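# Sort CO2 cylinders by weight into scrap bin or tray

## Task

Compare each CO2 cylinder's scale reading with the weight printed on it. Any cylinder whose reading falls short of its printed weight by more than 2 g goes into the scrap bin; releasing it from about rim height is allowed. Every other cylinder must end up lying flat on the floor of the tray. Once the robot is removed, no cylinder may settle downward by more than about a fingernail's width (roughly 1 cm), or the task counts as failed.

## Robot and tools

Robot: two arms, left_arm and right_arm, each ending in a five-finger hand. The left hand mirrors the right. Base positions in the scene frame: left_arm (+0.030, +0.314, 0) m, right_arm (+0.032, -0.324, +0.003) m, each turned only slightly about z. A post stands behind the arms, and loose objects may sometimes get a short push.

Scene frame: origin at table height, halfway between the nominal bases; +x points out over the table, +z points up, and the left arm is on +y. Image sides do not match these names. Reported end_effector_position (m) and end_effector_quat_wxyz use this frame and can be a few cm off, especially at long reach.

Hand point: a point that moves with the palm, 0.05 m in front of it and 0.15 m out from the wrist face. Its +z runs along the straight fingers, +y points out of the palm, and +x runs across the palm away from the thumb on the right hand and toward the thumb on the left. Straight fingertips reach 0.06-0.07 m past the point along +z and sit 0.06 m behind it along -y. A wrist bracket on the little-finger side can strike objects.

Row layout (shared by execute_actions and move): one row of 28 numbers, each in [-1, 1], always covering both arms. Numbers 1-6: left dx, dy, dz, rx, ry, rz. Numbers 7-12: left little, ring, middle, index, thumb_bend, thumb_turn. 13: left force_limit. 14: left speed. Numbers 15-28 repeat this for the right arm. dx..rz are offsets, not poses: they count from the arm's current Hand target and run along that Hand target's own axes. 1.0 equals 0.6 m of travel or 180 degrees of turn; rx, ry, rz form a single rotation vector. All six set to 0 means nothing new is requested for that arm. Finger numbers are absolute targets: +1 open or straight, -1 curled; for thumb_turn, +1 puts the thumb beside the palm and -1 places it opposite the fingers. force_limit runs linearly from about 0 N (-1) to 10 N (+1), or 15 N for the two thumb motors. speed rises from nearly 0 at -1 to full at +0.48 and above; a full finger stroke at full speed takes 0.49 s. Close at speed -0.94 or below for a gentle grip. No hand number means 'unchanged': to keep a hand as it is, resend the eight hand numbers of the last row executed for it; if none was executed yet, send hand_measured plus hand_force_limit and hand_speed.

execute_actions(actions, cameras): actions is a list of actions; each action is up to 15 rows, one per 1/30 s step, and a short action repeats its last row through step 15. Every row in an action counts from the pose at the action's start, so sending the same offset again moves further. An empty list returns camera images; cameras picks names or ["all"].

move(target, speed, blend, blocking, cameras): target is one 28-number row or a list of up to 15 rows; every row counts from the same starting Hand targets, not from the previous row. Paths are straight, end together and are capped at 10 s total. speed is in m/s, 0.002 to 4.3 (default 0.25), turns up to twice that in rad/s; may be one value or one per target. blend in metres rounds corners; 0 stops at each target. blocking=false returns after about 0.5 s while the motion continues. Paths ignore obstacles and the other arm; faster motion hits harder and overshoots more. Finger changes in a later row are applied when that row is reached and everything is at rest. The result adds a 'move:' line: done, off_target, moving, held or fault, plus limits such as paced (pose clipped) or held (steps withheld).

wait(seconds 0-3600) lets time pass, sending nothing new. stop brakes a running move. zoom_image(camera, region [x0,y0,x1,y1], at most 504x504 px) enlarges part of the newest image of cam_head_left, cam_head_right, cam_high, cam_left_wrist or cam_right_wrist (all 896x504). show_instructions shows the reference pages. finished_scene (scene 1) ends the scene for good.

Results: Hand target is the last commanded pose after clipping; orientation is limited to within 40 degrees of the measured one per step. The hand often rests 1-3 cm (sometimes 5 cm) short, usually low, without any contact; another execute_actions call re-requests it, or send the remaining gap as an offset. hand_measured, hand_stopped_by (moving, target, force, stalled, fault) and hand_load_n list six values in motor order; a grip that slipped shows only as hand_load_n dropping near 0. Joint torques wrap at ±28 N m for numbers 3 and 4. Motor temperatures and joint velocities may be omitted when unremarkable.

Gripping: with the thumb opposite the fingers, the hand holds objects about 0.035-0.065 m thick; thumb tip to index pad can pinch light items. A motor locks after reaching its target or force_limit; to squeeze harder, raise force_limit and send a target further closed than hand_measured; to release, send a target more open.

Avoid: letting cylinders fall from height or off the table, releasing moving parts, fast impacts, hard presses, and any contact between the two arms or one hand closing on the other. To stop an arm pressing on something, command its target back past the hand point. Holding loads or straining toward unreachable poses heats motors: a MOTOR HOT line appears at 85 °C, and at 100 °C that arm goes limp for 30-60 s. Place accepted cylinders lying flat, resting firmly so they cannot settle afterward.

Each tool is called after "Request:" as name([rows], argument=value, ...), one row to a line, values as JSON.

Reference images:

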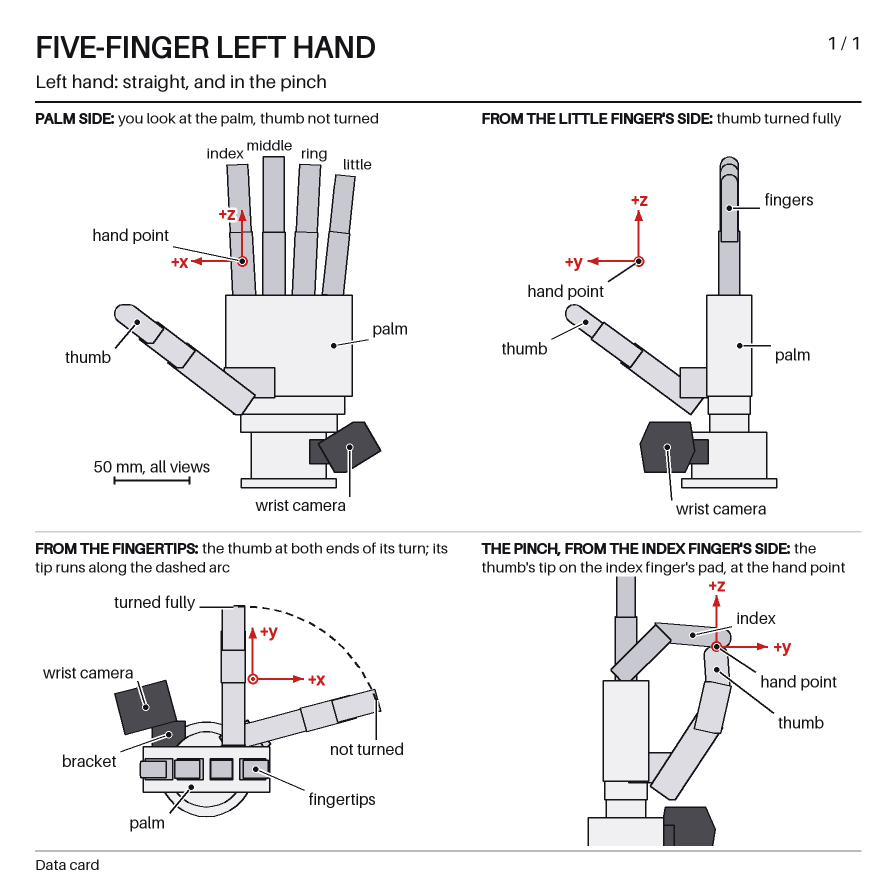

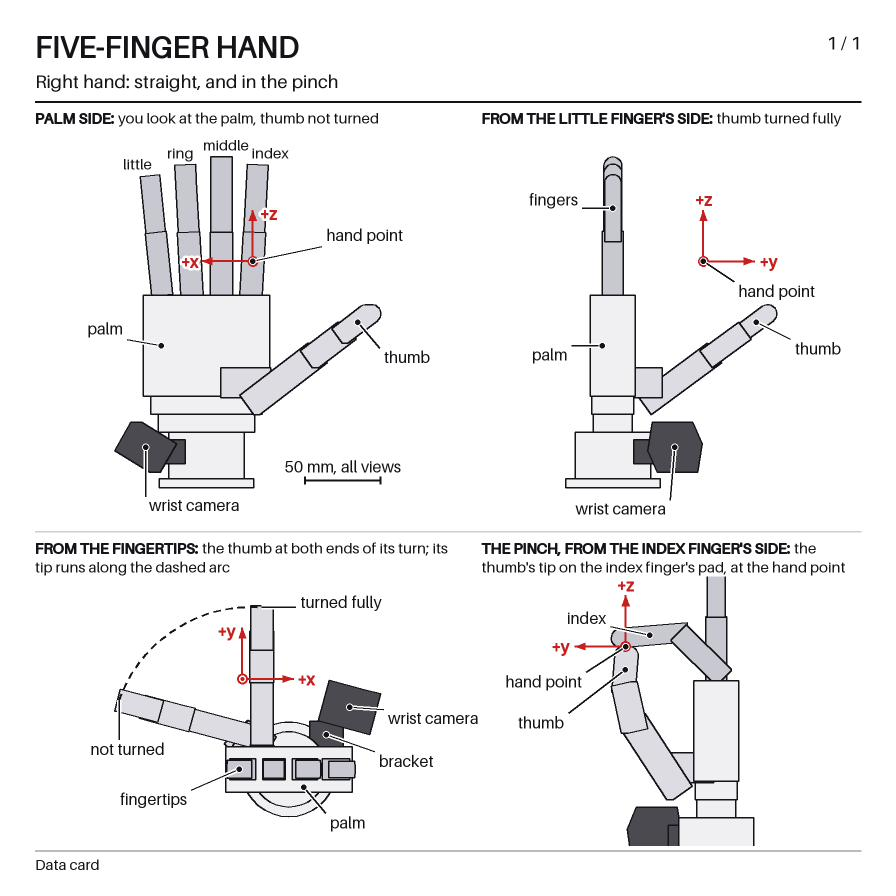

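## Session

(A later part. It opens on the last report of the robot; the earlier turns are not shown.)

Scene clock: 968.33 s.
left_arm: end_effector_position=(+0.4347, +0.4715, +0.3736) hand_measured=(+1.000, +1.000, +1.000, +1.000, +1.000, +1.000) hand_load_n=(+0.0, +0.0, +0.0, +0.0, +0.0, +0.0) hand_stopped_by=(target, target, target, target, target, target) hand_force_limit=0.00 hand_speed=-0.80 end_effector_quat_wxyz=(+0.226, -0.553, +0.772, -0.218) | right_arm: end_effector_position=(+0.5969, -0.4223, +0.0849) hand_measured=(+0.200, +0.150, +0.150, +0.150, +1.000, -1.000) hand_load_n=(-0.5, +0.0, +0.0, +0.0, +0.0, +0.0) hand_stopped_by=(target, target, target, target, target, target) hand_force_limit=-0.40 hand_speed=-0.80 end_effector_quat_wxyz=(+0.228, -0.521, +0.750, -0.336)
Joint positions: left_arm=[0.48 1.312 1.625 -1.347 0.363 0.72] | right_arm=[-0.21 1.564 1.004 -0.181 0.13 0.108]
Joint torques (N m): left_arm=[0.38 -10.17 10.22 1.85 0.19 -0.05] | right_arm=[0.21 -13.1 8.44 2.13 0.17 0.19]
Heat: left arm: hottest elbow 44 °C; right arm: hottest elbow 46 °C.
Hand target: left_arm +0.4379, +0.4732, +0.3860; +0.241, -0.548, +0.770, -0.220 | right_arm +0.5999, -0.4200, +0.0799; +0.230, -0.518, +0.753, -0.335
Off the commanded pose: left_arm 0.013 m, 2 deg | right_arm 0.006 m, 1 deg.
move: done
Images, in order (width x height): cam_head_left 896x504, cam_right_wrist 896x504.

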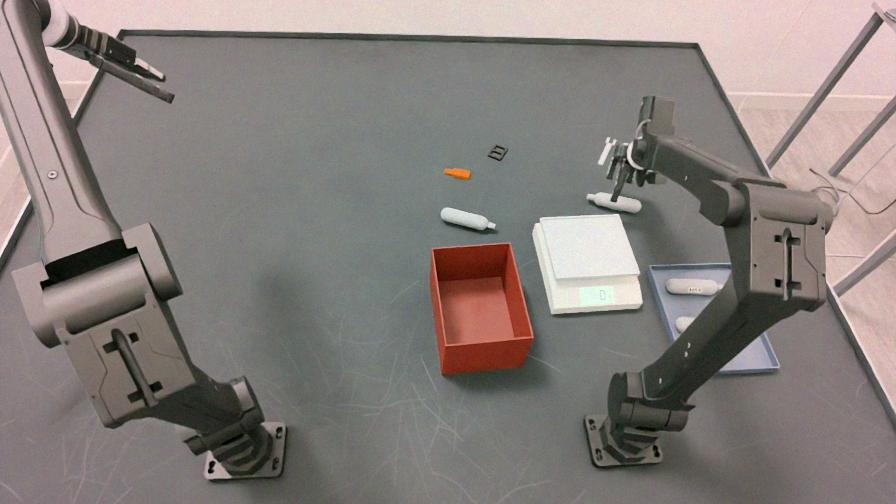

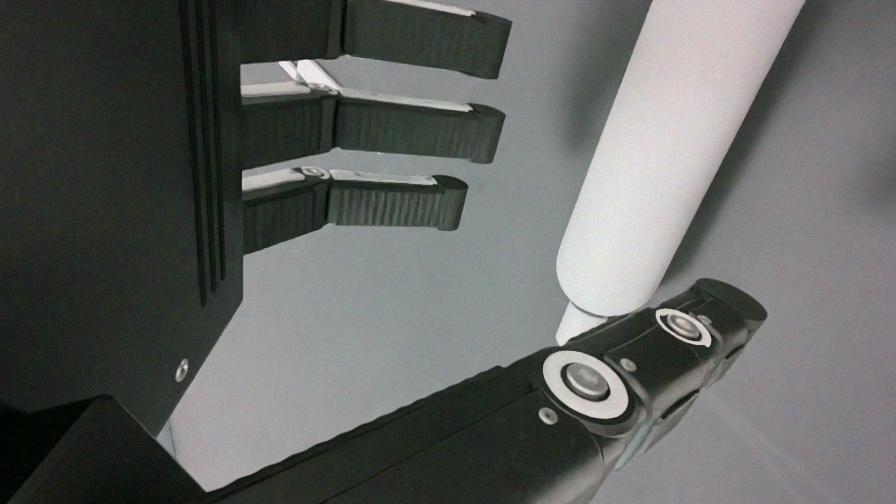

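Request:
move(target=[0,0,0,0,0,0,1,1,1,1,1,1,0,-0.8, -0.0097,0.0398,0.0132,0,0,0,0.2,0.15,0.15,0.15,1,-1,-0.4,-0.8], speed=0.06, cameras=["cam_right_wrist"])

Scene clock: 985.60 s.
left_arm: end_effector_position=(+0.4347, +0.4715, +0.3736) hand_measured=(+1.000, +1.000, +1.000, +1.000, +1.000, +1.000) hand_load_n=(+0.0, +0.0, +0.0, +0.0, +0.0, +0.0) hand_stopped_by=(target, target, target, target, target, target) hand_force_limit=0.00 hand_speed=-0.80 end_effector_quat_wxyz=(+0.226, -0.553, +0.772, -0.218) | right_arm: end_effector_position=(+0.5896, -0.4174, +0.0635) hand_measured=(+0.200, +0.150, +0.150, +0.150, +1.000, -1.000) hand_load_n=(+0.0, +0.0, +0.0, +0.0, +0.0, +0.0) hand_stopped_by=(target, target, target, target, target, target) hand_force_limit=-0.40 hand_speed=-0.80 end_effector_quat_wxyz=(+0.228, -0.518, +0.752, -0.338)
Joint positions: left_arm=[0.48 1.312 1.625 -1.347 0.363 0.72] | right_arm=[-0.201 1.578 0.952 -0.114 0.142 0.119]
Joint torques (N m): left_arm=[0.44 -10.23 10.24 1.81 0.18 -0.05] | right_arm=[0.85 -12.63 8.08 2.11 0.17 0.17]
Heat: left arm: hottest elbow 45 °C; right arm: hottest elbow 43 °C.
Hand target: left_arm +0.4379, +0.4732, +0.3860; +0.241, -0.548, +0.770, -0.220 | right_arm +0.5926, -0.4110, +0.0569; +0.231, -0.517, +0.753, -0.335
Off the commanded pose: left_arm 0.013 m, 2 deg | right_arm 0.010 m, 0 deg.
move: done

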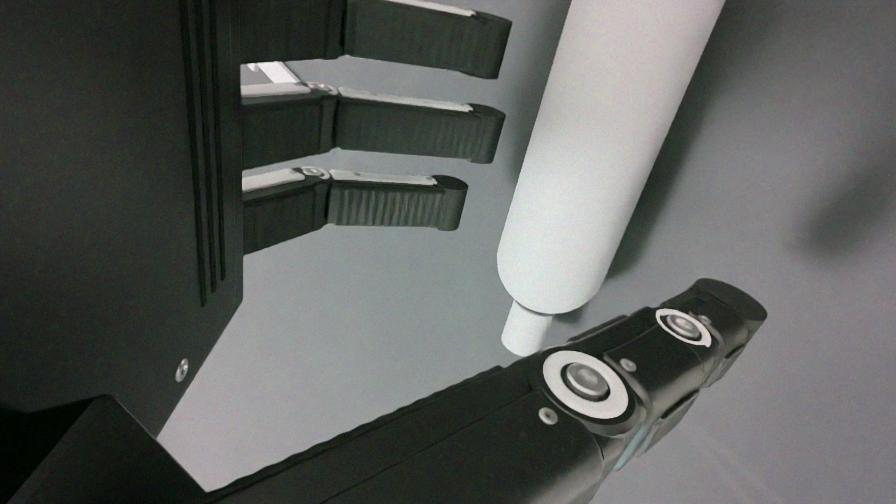

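Request:
move(target=[0,0,0,0,0,0,1,1,1,1,1,1,0,-0.8, 0.005,0.0235,0.0215,0,0,0,0.2,0.15,0.15,0.15,1,-1,-0.4,-0.8], speed=0.05, cameras=["cam_right_wrist"])

Scene clock: 989.27 s.
left_arm: end_effector_position=(+0.4347, +0.4715, +0.3736) hand_measured=(+1.000, +1.000, +1.000, +1.000, +1.000, +1.000) hand_load_n=(+0.0, +0.0, +0.0, +0.0, +0.0, +0.0) hand_stopped_by=(target, target, target, target, target, target) hand_force_limit=0.00 hand_speed=-0.80 end_effector_quat_wxyz=(+0.226, -0.553, +0.772, -0.218) | right_arm: end_effector_position=(+0.5898, -0.4174, +0.0442) hand_measured=(+0.200, +0.150, +0.150, +0.150, +1.000, -1.000) hand_load_n=(+0.0, +0.0, +0.0, +0.0, +0.0, +0.0) hand_stopped_by=(target, target, target, target, target, target) hand_force_limit=-0.40 hand_speed=-0.80 end_effector_quat_wxyz=(+0.229, -0.518, +0.752, -0.338)
Joint positions: left_arm=[0.48 1.312 1.625 -1.347 0.363 0.72] | right_arm=[-0.201 1.612 0.931 -0.058 0.142 0.12]
Joint torques (N m): left_arm=[0.38 -10.17 10.22 1.83 0.18 -0.04] | right_arm=[0.26 -12.86 7.77 2.14 0.01 0.11]
Heat: left arm: hottest elbow 45 °C; right arm: hottest elbow 43 °C.
Hand target: left_arm +0.4379, +0.4732, +0.3860; +0.241, -0.548, +0.770, -0.220 | right_arm +0.5917, -0.4139, +0.0377; +0.231, -0.517, +0.753, -0.335
Off the commanded pose: left_arm 0.013 m, 2 deg | right_arm 0.008 m, 0 deg.
move: done

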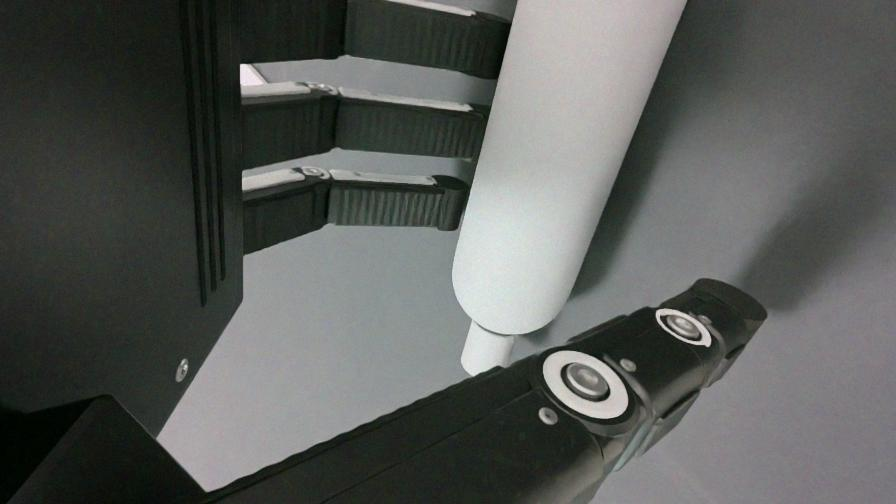

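Request:
move([
  [0,0,0,0,0,0,1,1,1,1,1,1,0,-0.8, 0,-0.0085,0.0105,0,0,0,0.2,0.15,0.15,0.15,1,-1,-0.4,-0.8],
  [0,0,0,0,0,0,1,1,1,1,1,1,0,-0.8, 0,-0.0085,0.0105,0,0,0,0.0,0.0,0.0,0.0,0.78,-1,-0.4,-0.88],
], speed=0.05, cameras=["cam_right_wrist"])

Scene clock: 995.03 s.
left_arm: end_effector_position=(+0.4347, +0.4715, +0.3736) hand_measured=(+1.000, +1.000, +1.000, +1.000, +1.000, +1.000) hand_load_n=(+0.0, +0.0, +0.0, +0.0, +0.0, +0.0) hand_stopped_by=(target, target, target, target, target, target) hand_force_limit=0.00 hand_speed=-0.80 end_effector_quat_wxyz=(+0.226, -0.553, +0.772, -0.218) | right_arm: end_effector_position=(+0.5899, -0.4173, +0.0406) hand_measured=(+0.000, +0.000, +0.000, +0.000, +0.780, -1.000) hand_load_n=(+0.0, +0.0, +0.0, +0.0, +0.0, +0.0) hand_stopped_by=(target, target, target, target, target, target) hand_force_limit=-0.40 hand_speed=-0.88 end_effector_quat_wxyz=(+0.227, -0.518, +0.752, -0.337)
Joint positions: left_arm=[0.48 1.312 1.625 -1.347 0.363 0.72] | right_arm=[-0.201 1.619 0.931 -0.054 0.142 0.12]
Joint torques (N m): left_arm=[0.44 -10.29 10.22 1.83 0.19 -0.04] | right_arm=[-0.03 -12.16 9.57 1.85 -0.06 0.1]
Heat: left arm: hottest elbow 45 °C; right arm: hottest elbow 42 °C.
Hand target: left_arm +0.4379, +0.4732, +0.3860; +0.241, -0.548, +0.770, -0.220 | right_arm +0.5992, -0.4168, +0.0373; +0.231, -0.517, +0.753, -0.335
Off the commanded pose: left_arm 0.013 m, 2 deg | right_arm 0.010 m, 0 deg.
move: done; target 2's new numbers were sent with right_arm's hand 0.011 m and 0 deg from that target

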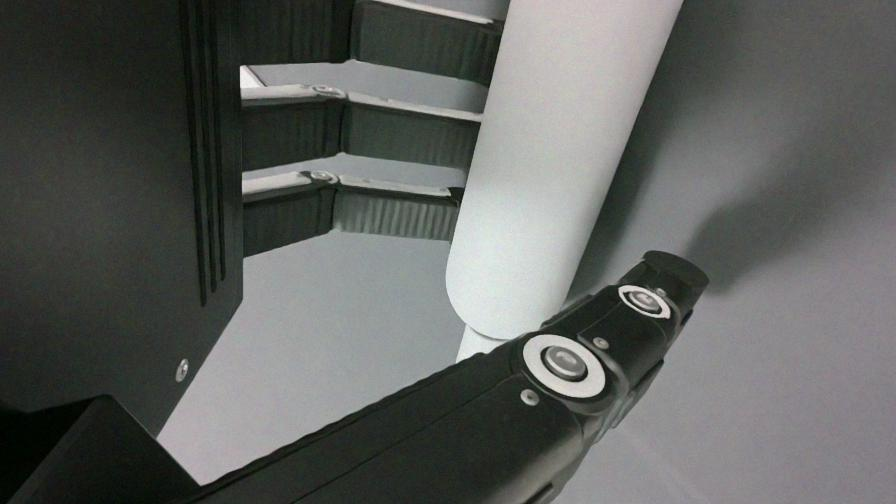

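Request:
move(target=[0,0,0,0,0,0,1,1,1,1,1,1,0,-0.8, 0,0,0,0,0,0,-0.5,-0.5,-0.5,-0.5,0.77,-1,-0.45,-0.9], speed=0.05, cameras=["cam_right_wrist"])

Scene clock: 1001.53 s.
left_arm: end_effector_position=(+0.4347, +0.4715, +0.3736) hand_measured=(+1.000, +1.000, +1.000, +1.000, +1.000, +1.000) hand_load_n=(+0.0, +0.0, +0.0, +0.0, +0.0, +0.0) hand_stopped_by=(target, target, target, target, target, target) hand_force_limit=0.00 hand_speed=-0.80 end_effector_quat_wxyz=(+0.226, -0.553, +0.772, -0.218) | right_arm: end_effector_position=(+0.5890, -0.4170, +0.0357) hand_measured=(-0.500, -0.268, -0.212, -0.278, +0.772, -1.000) hand_load_n=(+0.0, +2.0, +0.0, +3.0, +7.5, +2.5) hand_stopped_by=(target, force, force, force, target, target) hand_force_limit=-0.45 hand_speed=-0.90 end_effector_quat_wxyz=(+0.225, -0.520, +0.754, -0.334)
Joint positions: left_arm=[0.48 1.312 1.625 -1.347 0.363 0.72] | right_arm=[-0.201 1.629 0.931 -0.054 0.141 0.12]
Joint torques (N m): left_arm=[0.38 -10.23 10.21 1.84 0.19 -0.05] | right_arm=[0.03 -12.92 9.5 1.83 -0.03 0.09]
Heat: left arm: hottest elbow 45 °C; right arm: hottest elbow 42 °C.
Hand target: left_arm +0.4379, +0.4732, +0.3860; +0.241, -0.548, +0.770, -0.220 | right_arm +0.5992, -0.4168, +0.0372; +0.230, -0.517, +0.753, -0.335
Off the commanded pose: left_arm 0.013 m, 2 deg | right_arm 0.010 m, 1 deg.
move: done

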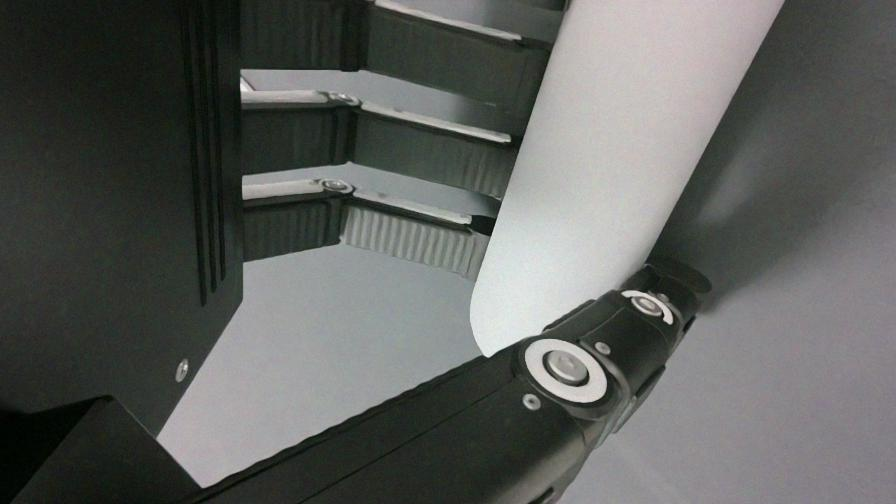

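Request:
move([
  [0,0,0,0,0,0,1,1,1,1,1,1,0,-0.8, 0,0,0,0,0,0,-0.5,-0.5,-0.4,-0.5,0.77,-1,-0.45,-0.88],
], speed=0.05)

Request:
move(target=[0,0,0,0,0,0,1,1,1,1,1,1,0,-0.8, 0,-0.15,-0.135,0,0,0,-0.5,-0.5,-0.4,-0.5,0.77,-1,-0.45,-0.88], speed=0.08, cameras=["cam_right_wrist","cam_head_left"])

Scene clock: 1006.80 s.
left_arm: end_effector_position=(+0.4347, +0.4715, +0.3736) hand_measured=(+1.000, +1.000, +1.000, +1.000, +1.000, +1.000) hand_load_n=(+0.0, +0.0, +0.0, +0.0, +0.0, +0.0) hand_stopped_by=(target, target, target, target, target, target) hand_force_limit=0.00 hand_speed=-0.80 end_effector_quat_wxyz=(+0.226, -0.553, +0.772, -0.218) | right_arm: end_effector_position=(+0.5890, -0.4170, +0.0357) hand_measured=(-0.500, -0.268, -0.234, -0.278, +0.772, -1.000) hand_load_n=(+0.5, +0.5, +4.5, +1.5, +9.0, +2.5) hand_stopped_by=(target, force, force, force, target, target) hand_force_limit=-0.45 hand_speed=-0.88 end_effector_quat_wxyz=(+0.225, -0.520, +0.754, -0.334)
Joint positions: left_arm=[0.48 1.312 1.625 -1.347 0.363 0.72] | right_arm=[-0.201 1.629 0.931 -0.054 0.141 0.12]
Joint torques (N m): left_arm=[0.38 -10.23 10.21 1.81 0.19 -0.04] | right_arm=[-0.03 -12.98 9.52 1.84 -0.03 0.09]
Heat: left arm: hottest elbow 45 °C; right arm: hottest elbow 42 °C.
Hand target: left_arm +0.4379, +0.4732, +0.3860; +0.241, -0.548, +0.770, -0.220 | right_arm +0.5993, -0.4168, +0.0374; +0.231, -0.517, +0.753, -0.335
Off the commanded pose: left_arm 0.013 m, 2 deg | right_arm 0.010 m, 1 deg.
move: done

Scene clock: 1008.90 s.
left_arm: end_effector_position=(+0.4347, +0.4715, +0.3736) hand_measured=(+1.000, +1.000, +1.000, +1.000, +1.000, +1.000) hand_load_n=(+0.0, +0.0, +0.0, +0.0, -0.5, +0.0) hand_stopped_by=(target, target, target, target, target, target) hand_force_limit=0.00 hand_speed=-0.80 end_effector_quat_wxyz=(+0.226, -0.553, +0.772, -0.218) | right_arm: end_effector_position=(+0.5819, -0.4156, +0.1284) hand_measured=(-0.500, -0.268, -0.234, -0.278, +0.772, -1.000) hand_load_n=(+0.0, +1.0, +4.5, +1.5, +9.0, +2.0) hand_stopped_by=(target, force, force, force, target, target) hand_force_limit=-0.45 hand_speed=-0.88 end_effector_quat_wxyz=(+0.211, -0.526, +0.760, -0.319)
Joint positions: left_arm=[0.48 1.312 1.625 -1.347 0.363 0.72] | right_arm=[-0.201 1.487 1.07 -0.379 0.141 0.12]
Joint torques (N m): left_arm=[0.38 -10.23 10.25 1.83 0.19 -0.05] | right_arm=[-0.03 -14.51 12.75 1.39 -0.02 0.1]
Heat: left arm: hottest elbow 45 °C; right arm: hottest elbow 42 °C.
Hand target: left_arm +0.4379, +0.4732, +0.3860; +0.241, -0.548, +0.770, -0.220 | right_arm +0.5993, -0.4168, +0.1584; +0.230, -0.517, +0.753, -0.335
Off the commanded pose: left_arm 0.013 m, 2 deg | right_arm 0.035 m, 3 deg.
move: off_target (right_arm)
Images, in order (width x height): cam_head_left 896x504, cam_right_wrist 896x504.

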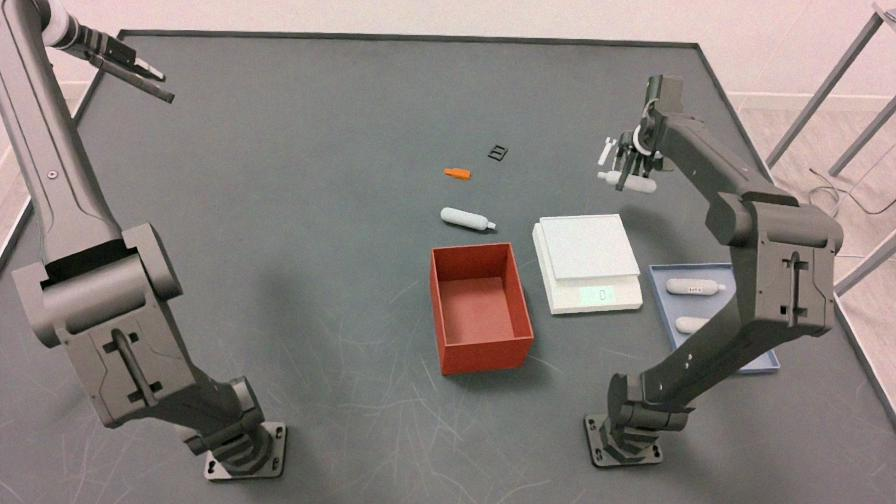

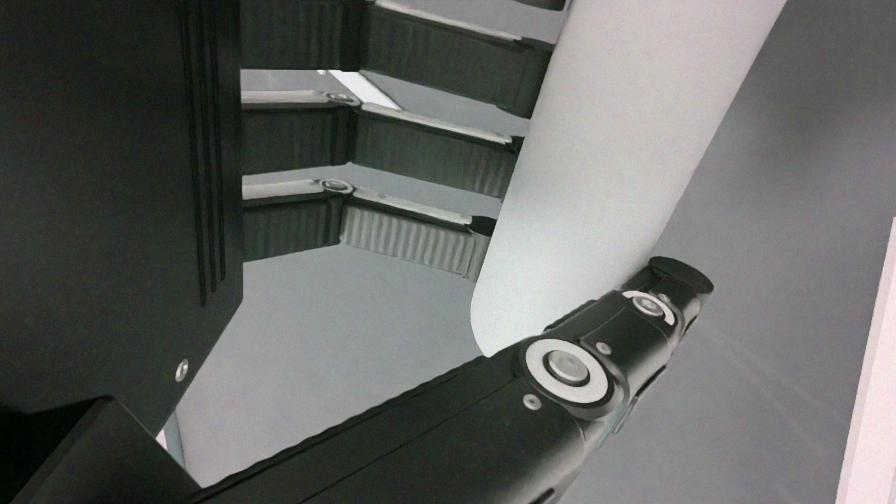

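Request:
move(target=[0,0,0,0,0,0,1,1,1,1,1,1,0,-0.8, -0.0972,0.1678,-0.2527,0,-0.1073,-0.0966,-0.5,-0.5,-0.4,-0.5,0.77,-1,-0.45,-0.88], speed=0.15, cameras=["cam_right_wrist","cam_head_left"])

Request:
zoom_image(camera="cam_head_left", region=[500, 170, 700, 330])

Scene clock: 1015.77 s.
left_arm: end_effector_position=(+0.4347, +0.4715, +0.3736) hand_measured=(+1.000, +1.000, +1.000, +1.000, +1.000, +1.000) hand_load_n=(+0.0, +0.0, +0.0, +0.0, +0.0, +0.0) hand_stopped_by=(target, target, target, target, target, target) hand_force_limit=0.00 hand_speed=-0.80 end_effector_quat_wxyz=(+0.226, -0.553, +0.772, -0.218) | right_arm: end_effector_position=(+0.4523, -0.3013, +0.1789) hand_measured=(-0.500, -0.268, -0.234, -0.278, +0.772, -1.000) hand_load_n=(+0.0, +1.0, +4.5, +1.5, +9.0, +2.0) hand_stopped_by=(target, force, force, force, target, target) hand_force_limit=-0.45 hand_speed=-0.88 end_effector_quat_wxyz=(-0.297, +0.668, -0.627, +0.271)
Joint positions: left_arm=[0.48 1.312 1.625 -1.347 0.363 0.72] | right_arm=[-0.068 1.059 0.816 -0.504 -0.093 -0.073]
Joint torques (N m): left_arm=[0.32 -10.29 10.22 1.85 0.19 -0.05] | right_arm=[0.62 -7.77 10.03 1.44 -0.12 -0.1]
Heat: left arm: hottest elbow 45 °C; right arm: hottest elbow 42 °C.
Hand target: left_arm +0.4379, +0.4732, +0.3860; +0.241, -0.548, +0.770, -0.220 | right_arm +0.4521, -0.2978, +0.1850; -0.300, +0.673, -0.617, +0.275
Off the commanded pose: left_arm 0.013 m, 2 deg | right_arm 0.007 m, 1 deg.
move: done
Images, in order (width x height): cam_head_left 896x504, cam_right_wrist 896x504.

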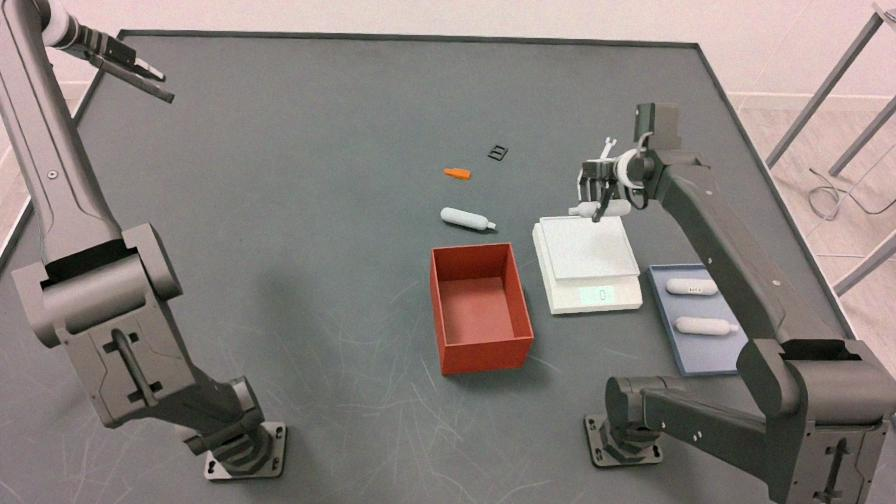

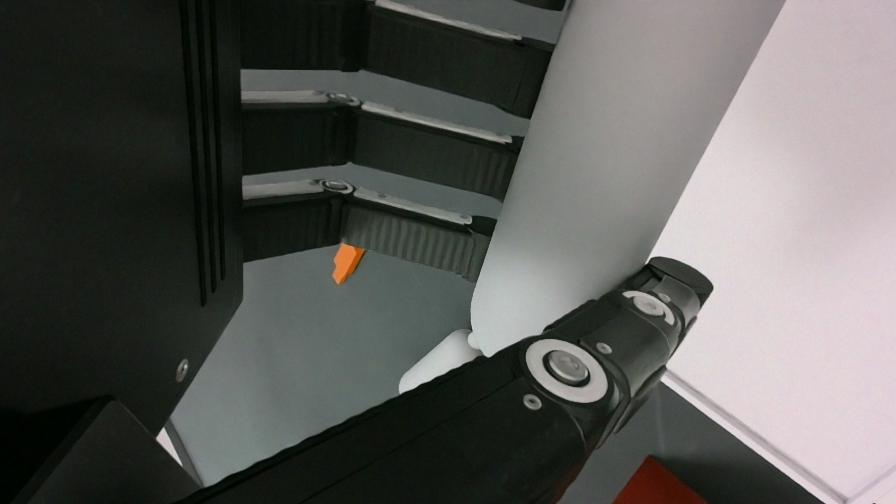

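Scaled by 2.520 from the camera's image (finer frame: 1280x720).

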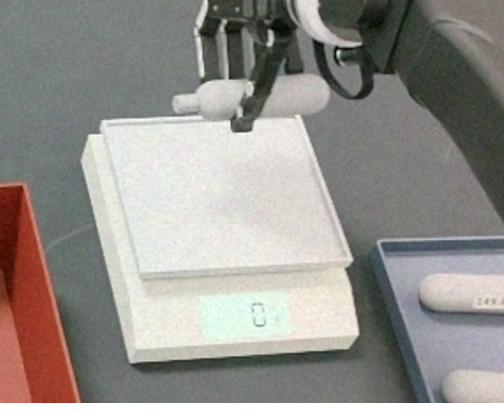

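Request:
move(target=[0,0,0,0,0,0,1,1,1,1,1,1,0,-0.8, 0,0.0953,0.0859,0,0,0,-0.5,-0.5,-0.4,-0.5,0.77,-1,-0.45,-0.88], speed=0.06, cameras=["cam_head_left"])

Request:
zoom_image(camera="cam_head_left", region=[500, 170, 700, 330])

Scene clock: 1019.67 s.
left_arm: end_effector_position=(+0.4347, +0.4715, +0.3736) hand_measured=(+1.000, +1.000, +1.000, +1.000, +1.000, +1.000) hand_load_n=(+0.0, +0.0, +0.0, +0.0, +0.0, +0.0) hand_stopped_by=(target, target, target, target, target, target) hand_force_limit=0.00 hand_speed=-0.80 end_effector_quat_wxyz=(+0.226, -0.553, +0.772, -0.218) | right_arm: end_effector_position=(+0.4459, -0.3011, +0.1032) hand_measured=(-0.500, -0.268, -0.234, -0.278, +0.772, -1.000) hand_load_n=(+0.0, +1.0, +4.5, +1.5, +9.0, +2.0) hand_stopped_by=(target, force, force, force, target, target) hand_force_limit=-0.45 hand_speed=-0.88 end_effector_quat_wxyz=(-0.293, +0.669, -0.628, +0.267)
Joint positions: left_arm=[0.48 1.312 1.625 -1.347 0.363 0.72] | right_arm=[-0.068 1.133 0.659 -0.286 -0.093 -0.074]
Joint torques (N m): left_arm=[0.5 -10.29 10.22 1.85 0.19 -0.04] | right_arm=[0.73 -7.06 9.32 2.3 -0.11 -0.1]
Heat: left arm: hottest elbow 45 °C; right arm: hottest elbow 42 °C.
Hand target: left_arm +0.4379, +0.4732, +0.3860; +0.241, -0.548, +0.770, -0.220 | right_arm +0.4521, -0.2978, +0.1078; -0.300, +0.674, -0.617, +0.275
Off the commanded pose: left_arm 0.013 m, 2 deg | right_arm 0.009 m, 2 deg.
move: done

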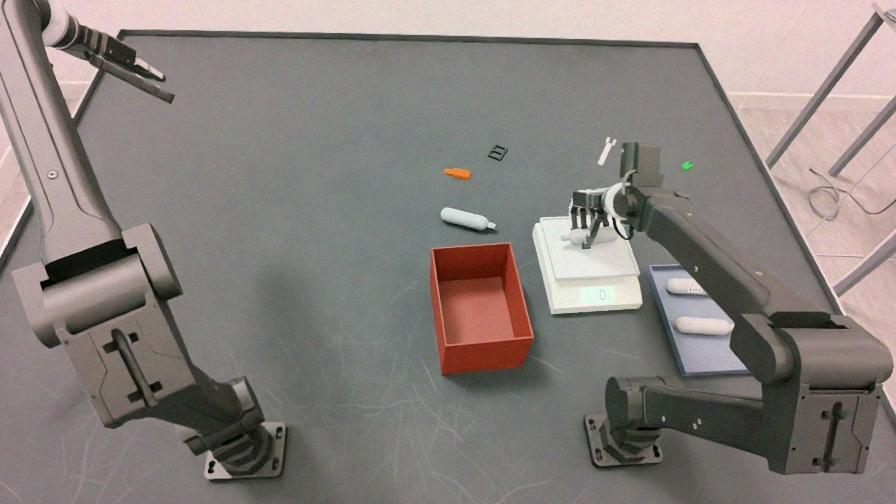

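Scaled by 2.520 from the camera's image (finer frame: 1280x720).

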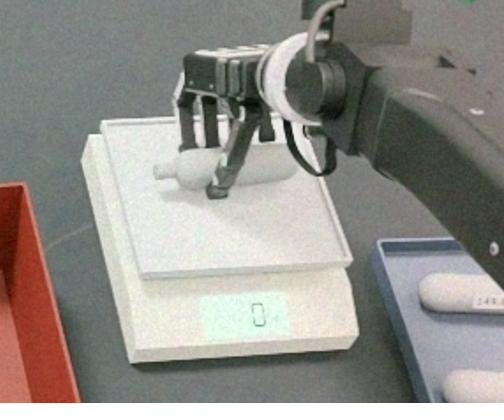

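Request:
move(target=[0,0,0,0,0,0,1,1,1,1,1,1,0,-0.8, 0,0.0099,0.0089,0,0,0,-0.5,-0.5,-0.4,-0.5,0.77,-1,-0.45,-0.88], speed=0.03, cameras=["cam_head_left"])

Request:
zoom_image(camera="cam_head_left", region=[500, 170, 700, 330])

Scene clock: 1022.40 s.
left_arm: end_effector_position=(+0.4347, +0.4715, +0.3736) hand_measured=(+1.000, +1.000, +1.000, +1.000, +1.000, +1.000) hand_load_n=(+0.0, +0.0, +0.0, +0.0, +0.0, +0.0) hand_stopped_by=(target, target, target, target, target, target) hand_force_limit=0.00 hand_speed=-0.80 end_effector_quat_wxyz=(+0.226, -0.553, +0.772, -0.218) | right_arm: end_effector_position=(+0.4470, -0.3012, +0.0977) hand_measured=(-0.500, -0.268, -0.234, -0.278, +0.772, -1.000) hand_load_n=(+0.0, +0.5, +4.5, +2.0, +8.5, +2.5) hand_stopped_by=(target, force, force, force, target, target) hand_force_limit=-0.45 hand_speed=-0.88 end_effector_quat_wxyz=(-0.295, +0.669, -0.627, +0.269)
Joint positions: left_arm=[0.48 1.312 1.625 -1.347 0.363 0.72] | right_arm=[-0.068 1.143 0.647 -0.258 -0.093 -0.075]
Joint torques (N m): left_arm=[0.38 -10.23 10.22 1.81 0.18 -0.05] | right_arm=[0.73 -6.83 9.07 2.26 -0.11 -0.08]
Heat: left arm: hottest elbow 45 °C; right arm: hottest elbow 42 °C.
Hand target: left_arm +0.4379, +0.4732, +0.3860; +0.241, -0.548, +0.770, -0.220 | right_arm +0.4520, -0.2978, +0.0998; -0.300, +0.674, -0.617, +0.275
Off the commanded pose: left_arm 0.013 m, 2 deg | right_arm 0.006 m, 2 deg.
move: done

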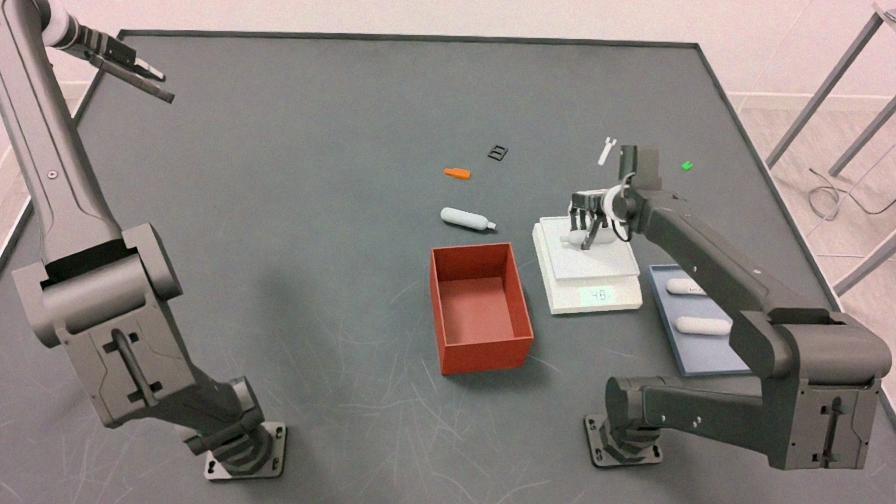

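Scaled by 2.520 from the camera's image (finer frame: 1280x720).

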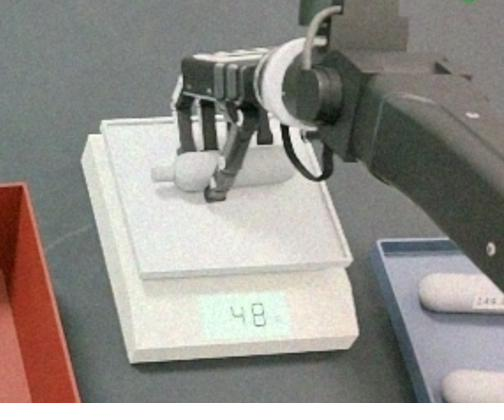

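Request:
move(target=[0,0,0,0,0,0,1,1,1,1,1,1,0,-0.8, 0,0.0062,0.0056,0,0,0,-0.5,-0.5,-0.4,-0.5,0.77,-1,-0.45,-0.88], speed=0.03, cameras=["cam_head_left"])

Request:
zoom_image(camera="cam_head_left", region=[500, 170, 700, 330])

Scene clock: 1024.53 s.
left_arm: end_effector_position=(+0.4347, +0.4715, +0.3736) hand_measured=(+1.000, +1.000, +1.000, +1.000, +1.000, +1.000) hand_load_n=(+0.0, +0.0, +0.0, +0.0, +0.0, +0.0) hand_stopped_by=(target, target, target, target, target, target) hand_force_limit=0.00 hand_speed=-0.80 end_effector_quat_wxyz=(+0.226, -0.553, +0.772, -0.218) | right_arm: end_effector_position=(+0.4490, -0.3013, +0.0968) hand_measured=(-0.500, -0.268, -0.234, -0.278, +0.772, -1.000) hand_load_n=(+0.0, +0.0, +4.0, +2.5, +8.5, +2.5) hand_stopped_by=(target, force, force, force, target, target) hand_force_limit=-0.45 hand_speed=-0.88 end_effector_quat_wxyz=(-0.298, +0.668, -0.625, +0.273)
Joint positions: left_arm=[0.48 1.312 1.625 -1.347 0.363 0.72] | right_arm=[-0.068 1.146 0.642 -0.239 -0.093 -0.075]
Joint torques (N m): left_arm=[0.44 -10.23 10.22 1.83 0.18 -0.04] | right_arm=[0.67 -6.48 8.76 2.25 -0.12 -0.09]
Heat: left arm: hottest elbow 45 °C; right arm: hottest elbow 42 °C.
Hand target: left_arm +0.4379, +0.4732, +0.3860; +0.241, -0.548, +0.770, -0.220 | right_arm +0.4521, -0.2978, +0.0950; -0.300, +0.673, -0.617, +0.275
Off the commanded pose: left_arm 0.013 m, 2 deg | right_arm 0.005 m, 1 deg.
move: done

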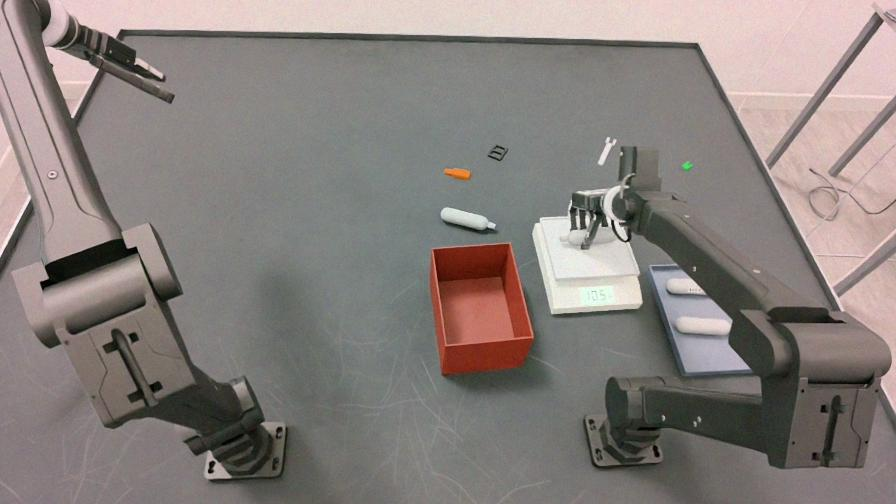

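Scaled by 2.520 from the camera's image (finer frame: 1280x720).

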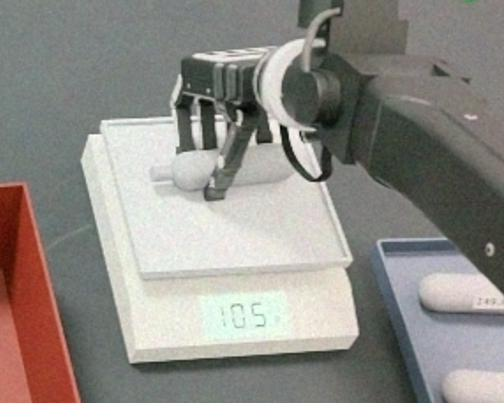

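Release gently.

Request:
move(target=[0,0,0,0,0,0,1,1,1,1,1,1,0,-0.8, 0,0,0,0,0,0,-0.2,-0.15,-0.1,-0.15,0.84,-1,-0.45,-0.93], speed=0.03, cameras=["cam_right_wrist"])

Request:
move([
  [0,0,0,0,0,0,1,1,1,1,1,1,0,-0.8, 0,0,0,0,0,0,0.1,0.15,0.15,0.15,1,-1,-0.4,-0.85],
  [0,0,0,0,0,0,1,1,1,1,1,1,0,-0.8, 0,-0.07,-0.063,0,0,0,0.1,0.15,0.15,0.15,1,-1,-0.4,-0.85],
], speed=0.06, cameras=["cam_right_wrist","cam_head_left"])

Request:
zoom_image(camera="cam_head_left", region=[530, 200, 660, 320])

Scene clock: 1029.97 s.
left_arm: end_effector_position=(+0.4347, +0.4715, +0.3736) hand_measured=(+1.000, +1.000, +1.000, +1.000, +1.000, +1.000) hand_load_n=(+0.0, +0.0, +0.0, +0.0, +0.0, +0.0) hand_stopped_by=(target, target, target, target, target, target) hand_force_limit=0.00 hand_speed=-0.80 end_effector_quat_wxyz=(+0.226, -0.553, +0.772, -0.218) | right_arm: end_effector_position=(+0.4499, -0.3014, +0.0974) hand_measured=(-0.200, -0.150, -0.100, -0.150, +0.840, -1.000) hand_load_n=(+0.0, +0.0, +0.0, +0.0, +0.0, +0.0) hand_stopped_by=(target, target, target, target, target, target) hand_force_limit=-0.45 hand_speed=-0.93 end_effector_quat_wxyz=(-0.299, +0.667, -0.625, +0.274)
Joint positions: left_arm=[0.48 1.312 1.625 -1.347 0.363 0.72] | right_arm=[-0.068 1.146 0.642 -0.236 -0.093 -0.075]
Joint torques (N m): left_arm=[0.38 -10.17 10.22 1.8 0.19 -0.05] | right_arm=[0.73 -6.42 8.76 2.14 -0.12 -0.08]
Heat: left arm: hottest elbow 45 °C; right arm: hottest elbow 42 °C.
Hand target: left_arm +0.4379, +0.4732, +0.3860; +0.241, -0.548, +0.770, -0.220 | right_arm +0.4522, -0.2978, +0.0950; -0.300, +0.673, -0.617, +0.275
Off the commanded pose: left_arm 0.013 m, 2 deg | right_arm 0.005 m, 1 deg.
move: done

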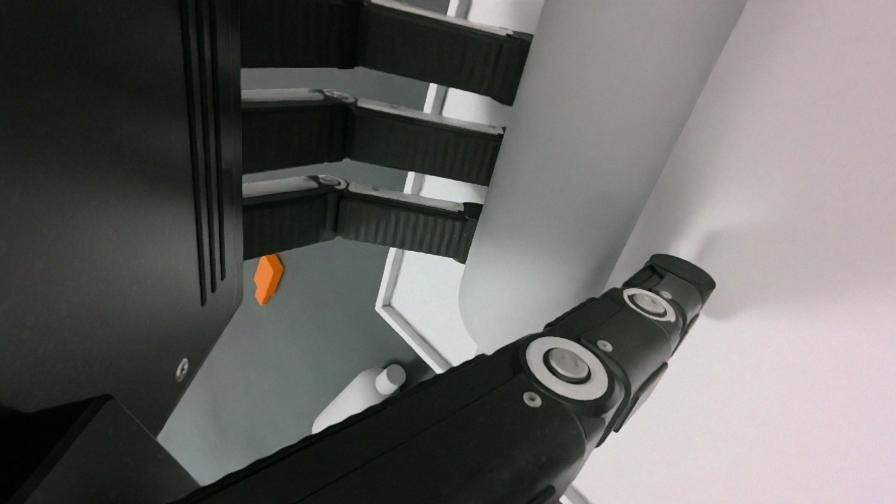

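Scene clock: 1032.43 s.
left_arm: end_effector_position=(+0.4347, +0.4715, +0.3736) hand_measured=(+1.000, +1.000, +1.000, +1.000, +1.000, +1.000) hand_load_n=(+0.0, -0.5, +0.0, +0.0, +0.0, +0.0) hand_stopped_by=(target, target, target, target, target, target) hand_force_limit=0.00 hand_speed=-0.80 end_effector_quat_wxyz=(+0.226, -0.553, +0.772, -0.218) | right_arm: end_effector_position=(+0.4406, -0.3007, +0.1324) hand_measured=(+0.100, +0.150, +0.150, +0.150, +1.000, -1.000) hand_load_n=(+0.0, +0.0, +0.0, +0.0, +0.0, +0.0) hand_stopped_by=(target, target, target, target, target, target) hand_force_limit=-0.40 hand_speed=-0.85 end_effector_quat_wxyz=(-0.290, +0.671, -0.629, +0.264)
Joint positions: left_arm=[0.48 1.312 1.625 -1.347 0.363 0.72] | right_arm=[-0.068 1.081 0.711 -0.399 -0.094 -0.075]
Joint torques (N m): left_arm=[0.44 -10.23 10.24 1.84 0.19 -0.04] | right_arm=[0.67 -7.18 12.27 1.26 -0.08 -0.08]
Heat: left arm: hottest elbow 45 °C; right arm: hottest elbow 42 °C.
Hand target: left_arm +0.4379, +0.4732, +0.3860; +0.241, -0.548, +0.770, -0.220 | right_arm +0.4522, -0.2978, +0.1516; -0.300, +0.673, -0.617, +0.275
Off the commanded pose: left_arm 0.013 m, 2 deg | right_arm 0.023 m, 2 deg.
move: off_target (right_arm)
Images, in order (width x height): cam_head_left 896x504, cam_right_wrist 896x504.

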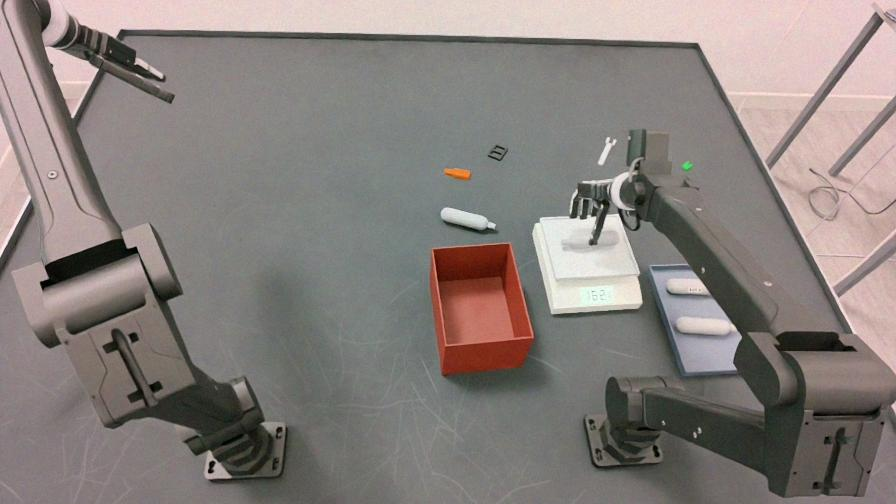

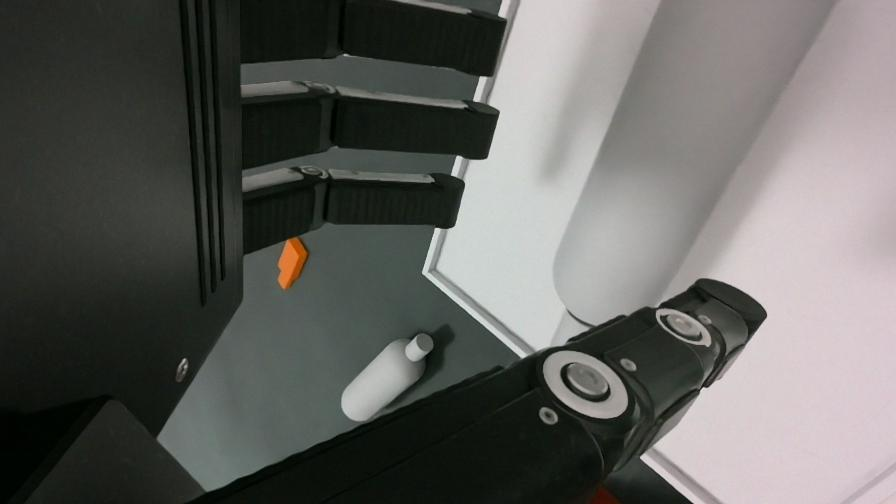

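Scaled by 3.877 from the camera's image (finer frame: 1280x720).

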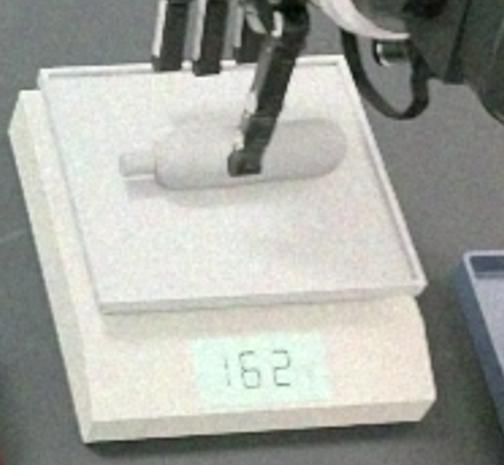

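Request:
move(target=[0,0,0,0,0,0,1,1,1,1,1,1,0,-0.8, 0,0.0627,0.0564,0,0,0,0.3,0.1,0.25,0.18,1,-1,-0.4,-0.85], speed=0.06, cameras=["cam_right_wrist"])

Scene clock: 1048.57 s.
left_arm: end_effector_position=(+0.4347, +0.4715, +0.3736) hand_measured=(+1.000, +1.000, +1.000, +1.000, +1.000, +1.000) hand_load_n=(+0.0, +0.0, +0.0, +0.0, +0.0, +0.0) hand_stopped_by=(target, target, target, target, target, target) hand_force_limit=0.00 hand_speed=-0.80 end_effector_quat_wxyz=(+0.226, -0.553, +0.772, -0.218) | right_arm: end_effector_position=(+0.4512, -0.3012, +0.1062) hand_measured=(+0.300, +0.100, +0.250, +0.180, +1.000, -1.000) hand_load_n=(-0.5, +0.0, +0.0, +0.0, +0.0, +0.0) hand_stopped_by=(target, target, target, target, target, target) hand_force_limit=-0.40 hand_speed=-0.85 end_effector_quat_wxyz=(-0.301, +0.667, -0.624, +0.276)
Joint positions: left_arm=[0.48 1.312 1.625 -1.347 0.363 0.72] | right_arm=[-0.068 1.133 0.656 -0.257 -0.094 -0.075]
Joint torques (N m): left_arm=[0.44 -10.23 10.22 1.81 0.18 -0.05] | right_arm=[0.67 -6.18 8.55 2.17 -0.08 -0.08]
Heat: left arm: hottest elbow 45 °C; right arm: hottest elbow 42 °C.
Hand target: left_arm +0.4379, +0.4732, +0.3860; +0.241, -0.548, +0.770, -0.220 | right_arm +0.4520, -0.2978, +0.1007; -0.300, +0.673, -0.617, +0.275
Off the commanded pose: left_arm 0.013 m, 2 deg | right_arm 0.006 m, 1 deg.
move: done

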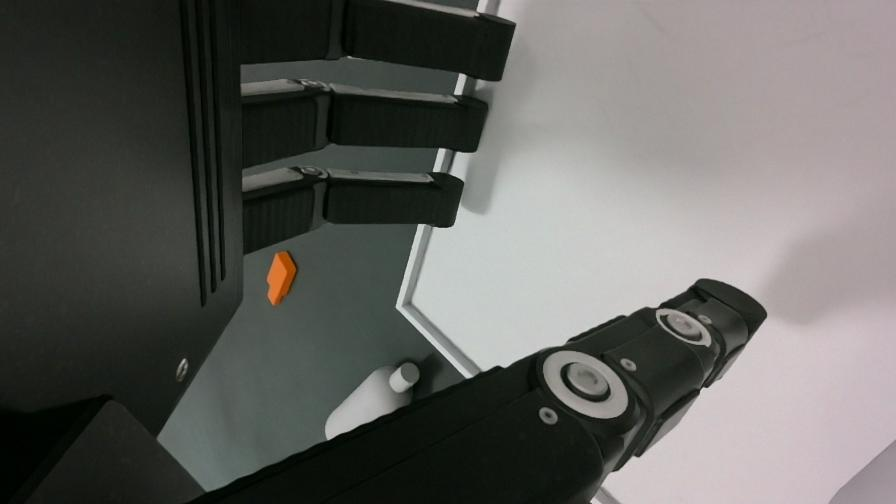

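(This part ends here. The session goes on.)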